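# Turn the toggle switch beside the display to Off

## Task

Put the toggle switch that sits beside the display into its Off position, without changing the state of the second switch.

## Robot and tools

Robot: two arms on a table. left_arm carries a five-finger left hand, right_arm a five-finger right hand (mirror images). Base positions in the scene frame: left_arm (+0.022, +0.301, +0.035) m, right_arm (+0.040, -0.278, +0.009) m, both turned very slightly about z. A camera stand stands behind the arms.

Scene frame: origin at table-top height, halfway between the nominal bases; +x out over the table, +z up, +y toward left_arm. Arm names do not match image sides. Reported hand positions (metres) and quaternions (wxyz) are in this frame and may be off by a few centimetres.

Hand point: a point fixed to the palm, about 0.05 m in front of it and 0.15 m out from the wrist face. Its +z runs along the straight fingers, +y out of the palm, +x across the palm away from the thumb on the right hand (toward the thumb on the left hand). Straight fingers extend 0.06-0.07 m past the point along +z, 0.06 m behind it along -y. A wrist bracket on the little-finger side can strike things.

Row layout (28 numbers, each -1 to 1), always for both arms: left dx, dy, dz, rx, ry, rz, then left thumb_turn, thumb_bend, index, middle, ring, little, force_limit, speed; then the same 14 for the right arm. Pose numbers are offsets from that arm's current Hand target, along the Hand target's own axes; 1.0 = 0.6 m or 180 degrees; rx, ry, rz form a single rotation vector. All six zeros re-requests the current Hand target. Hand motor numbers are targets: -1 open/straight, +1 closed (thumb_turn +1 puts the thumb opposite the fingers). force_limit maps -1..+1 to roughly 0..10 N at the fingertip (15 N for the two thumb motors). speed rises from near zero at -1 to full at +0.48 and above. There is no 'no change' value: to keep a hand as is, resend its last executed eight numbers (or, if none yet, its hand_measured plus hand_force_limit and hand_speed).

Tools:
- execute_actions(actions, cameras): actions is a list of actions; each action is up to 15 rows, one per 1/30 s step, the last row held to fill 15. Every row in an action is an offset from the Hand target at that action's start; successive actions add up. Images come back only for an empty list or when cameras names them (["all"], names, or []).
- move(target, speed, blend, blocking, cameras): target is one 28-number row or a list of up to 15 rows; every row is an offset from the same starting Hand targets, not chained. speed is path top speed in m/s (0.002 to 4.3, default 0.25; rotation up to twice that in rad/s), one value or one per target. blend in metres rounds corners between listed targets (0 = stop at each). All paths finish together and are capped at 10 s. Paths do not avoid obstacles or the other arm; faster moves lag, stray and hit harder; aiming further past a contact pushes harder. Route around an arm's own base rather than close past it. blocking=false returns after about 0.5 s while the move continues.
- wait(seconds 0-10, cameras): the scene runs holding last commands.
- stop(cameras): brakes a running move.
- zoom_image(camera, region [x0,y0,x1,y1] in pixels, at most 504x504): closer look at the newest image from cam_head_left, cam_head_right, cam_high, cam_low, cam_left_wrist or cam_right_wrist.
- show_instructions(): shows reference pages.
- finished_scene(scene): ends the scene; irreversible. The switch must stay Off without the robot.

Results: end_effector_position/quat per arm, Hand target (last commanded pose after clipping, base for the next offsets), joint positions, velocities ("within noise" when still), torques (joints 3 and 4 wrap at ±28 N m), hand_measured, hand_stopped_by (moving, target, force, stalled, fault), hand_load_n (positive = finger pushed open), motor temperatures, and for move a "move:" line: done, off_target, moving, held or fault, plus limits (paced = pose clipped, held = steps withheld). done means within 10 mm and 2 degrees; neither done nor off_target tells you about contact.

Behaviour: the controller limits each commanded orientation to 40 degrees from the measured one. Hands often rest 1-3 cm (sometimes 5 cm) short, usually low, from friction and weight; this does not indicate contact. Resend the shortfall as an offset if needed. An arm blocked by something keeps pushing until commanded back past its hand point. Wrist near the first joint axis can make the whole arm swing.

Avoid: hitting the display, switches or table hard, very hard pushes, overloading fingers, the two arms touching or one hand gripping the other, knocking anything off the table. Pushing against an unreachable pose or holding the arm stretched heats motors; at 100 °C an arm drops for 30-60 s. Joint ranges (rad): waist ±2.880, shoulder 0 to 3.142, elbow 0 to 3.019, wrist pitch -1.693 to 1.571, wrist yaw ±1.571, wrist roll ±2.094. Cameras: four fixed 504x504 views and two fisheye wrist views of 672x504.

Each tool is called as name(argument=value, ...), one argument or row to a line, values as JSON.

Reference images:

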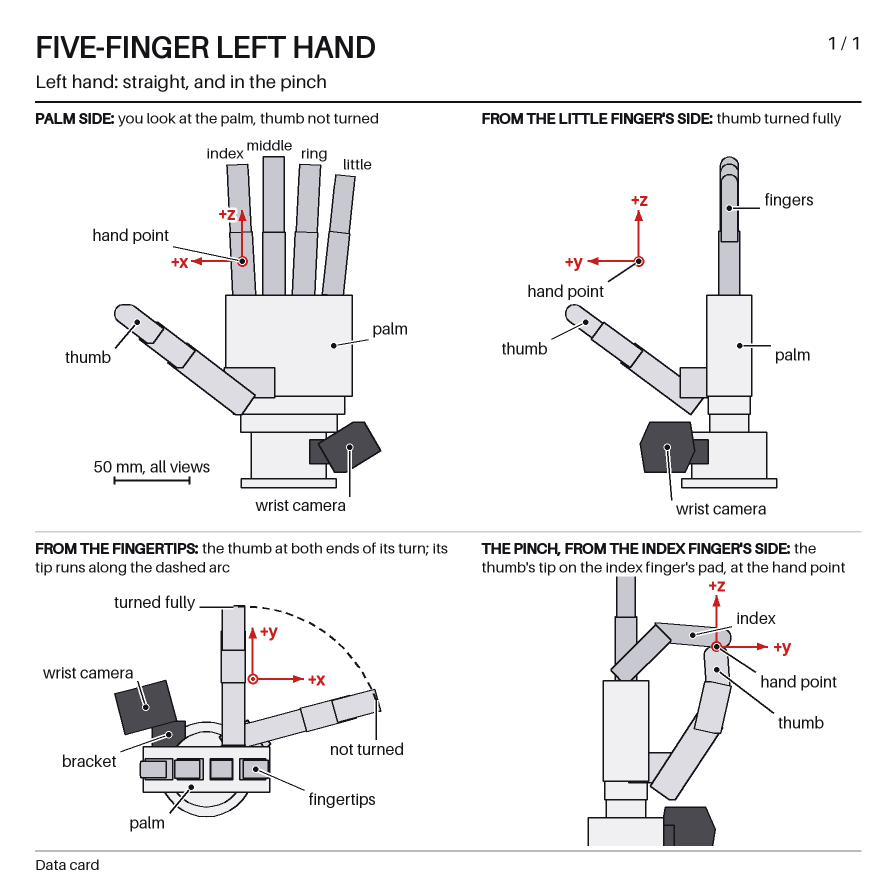

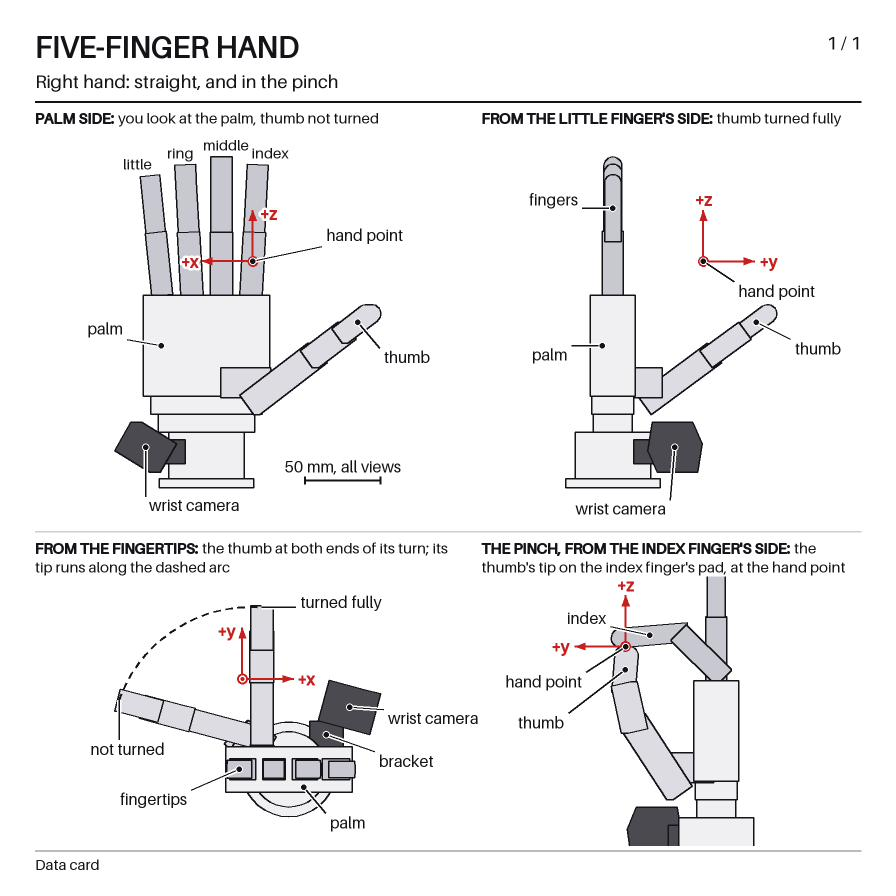

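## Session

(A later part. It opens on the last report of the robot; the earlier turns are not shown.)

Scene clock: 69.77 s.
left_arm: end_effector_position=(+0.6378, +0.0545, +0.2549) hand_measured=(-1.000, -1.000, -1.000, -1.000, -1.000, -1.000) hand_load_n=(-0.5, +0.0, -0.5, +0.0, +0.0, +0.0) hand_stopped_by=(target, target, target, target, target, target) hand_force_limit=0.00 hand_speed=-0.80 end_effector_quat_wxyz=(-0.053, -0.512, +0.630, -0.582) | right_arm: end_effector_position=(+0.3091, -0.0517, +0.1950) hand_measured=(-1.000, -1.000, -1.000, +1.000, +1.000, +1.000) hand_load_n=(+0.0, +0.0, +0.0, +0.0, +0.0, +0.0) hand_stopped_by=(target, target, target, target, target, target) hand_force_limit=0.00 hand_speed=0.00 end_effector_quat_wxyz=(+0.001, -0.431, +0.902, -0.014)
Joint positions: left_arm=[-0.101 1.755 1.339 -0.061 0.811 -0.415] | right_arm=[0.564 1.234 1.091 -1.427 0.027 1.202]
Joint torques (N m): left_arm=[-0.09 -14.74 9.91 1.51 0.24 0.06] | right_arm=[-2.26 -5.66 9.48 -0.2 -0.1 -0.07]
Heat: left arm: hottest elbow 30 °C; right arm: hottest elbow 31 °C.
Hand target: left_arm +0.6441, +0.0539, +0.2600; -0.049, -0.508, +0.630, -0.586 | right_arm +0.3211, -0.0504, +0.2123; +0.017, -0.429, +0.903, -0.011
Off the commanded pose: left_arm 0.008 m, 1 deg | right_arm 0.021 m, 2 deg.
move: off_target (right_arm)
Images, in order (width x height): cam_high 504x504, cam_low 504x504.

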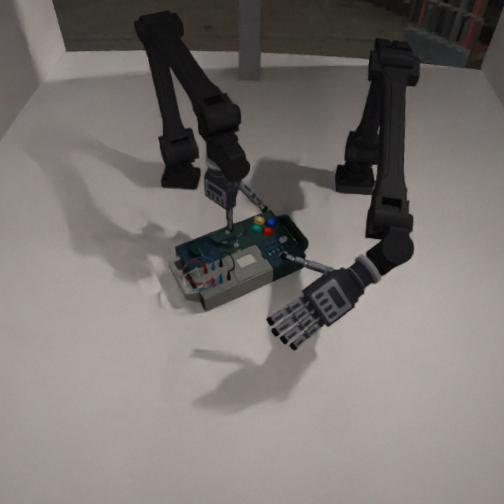

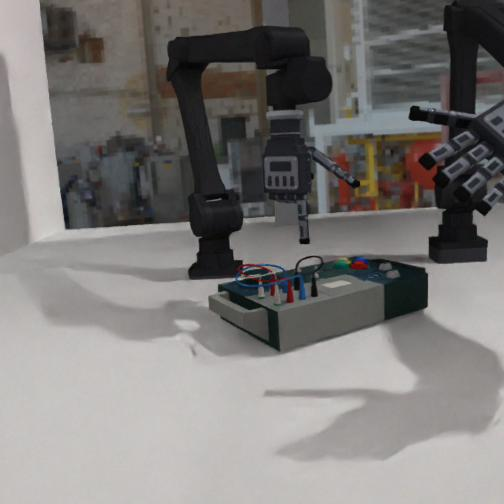

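zoom_image(
  camera="cam_low",
  region=[280, 240, 340, 300],
)

Scaled by 8.400 from the camera's 504x504 image, which has a finer 720x720 frame.

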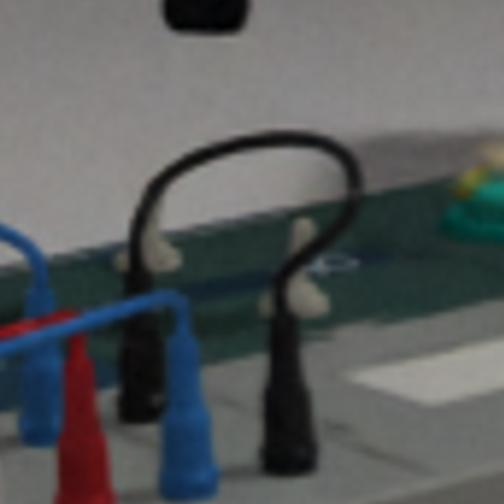

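Identical to before for the other switch.

finished_scene(
  scene=3,
)

The scene is finished: the task was done.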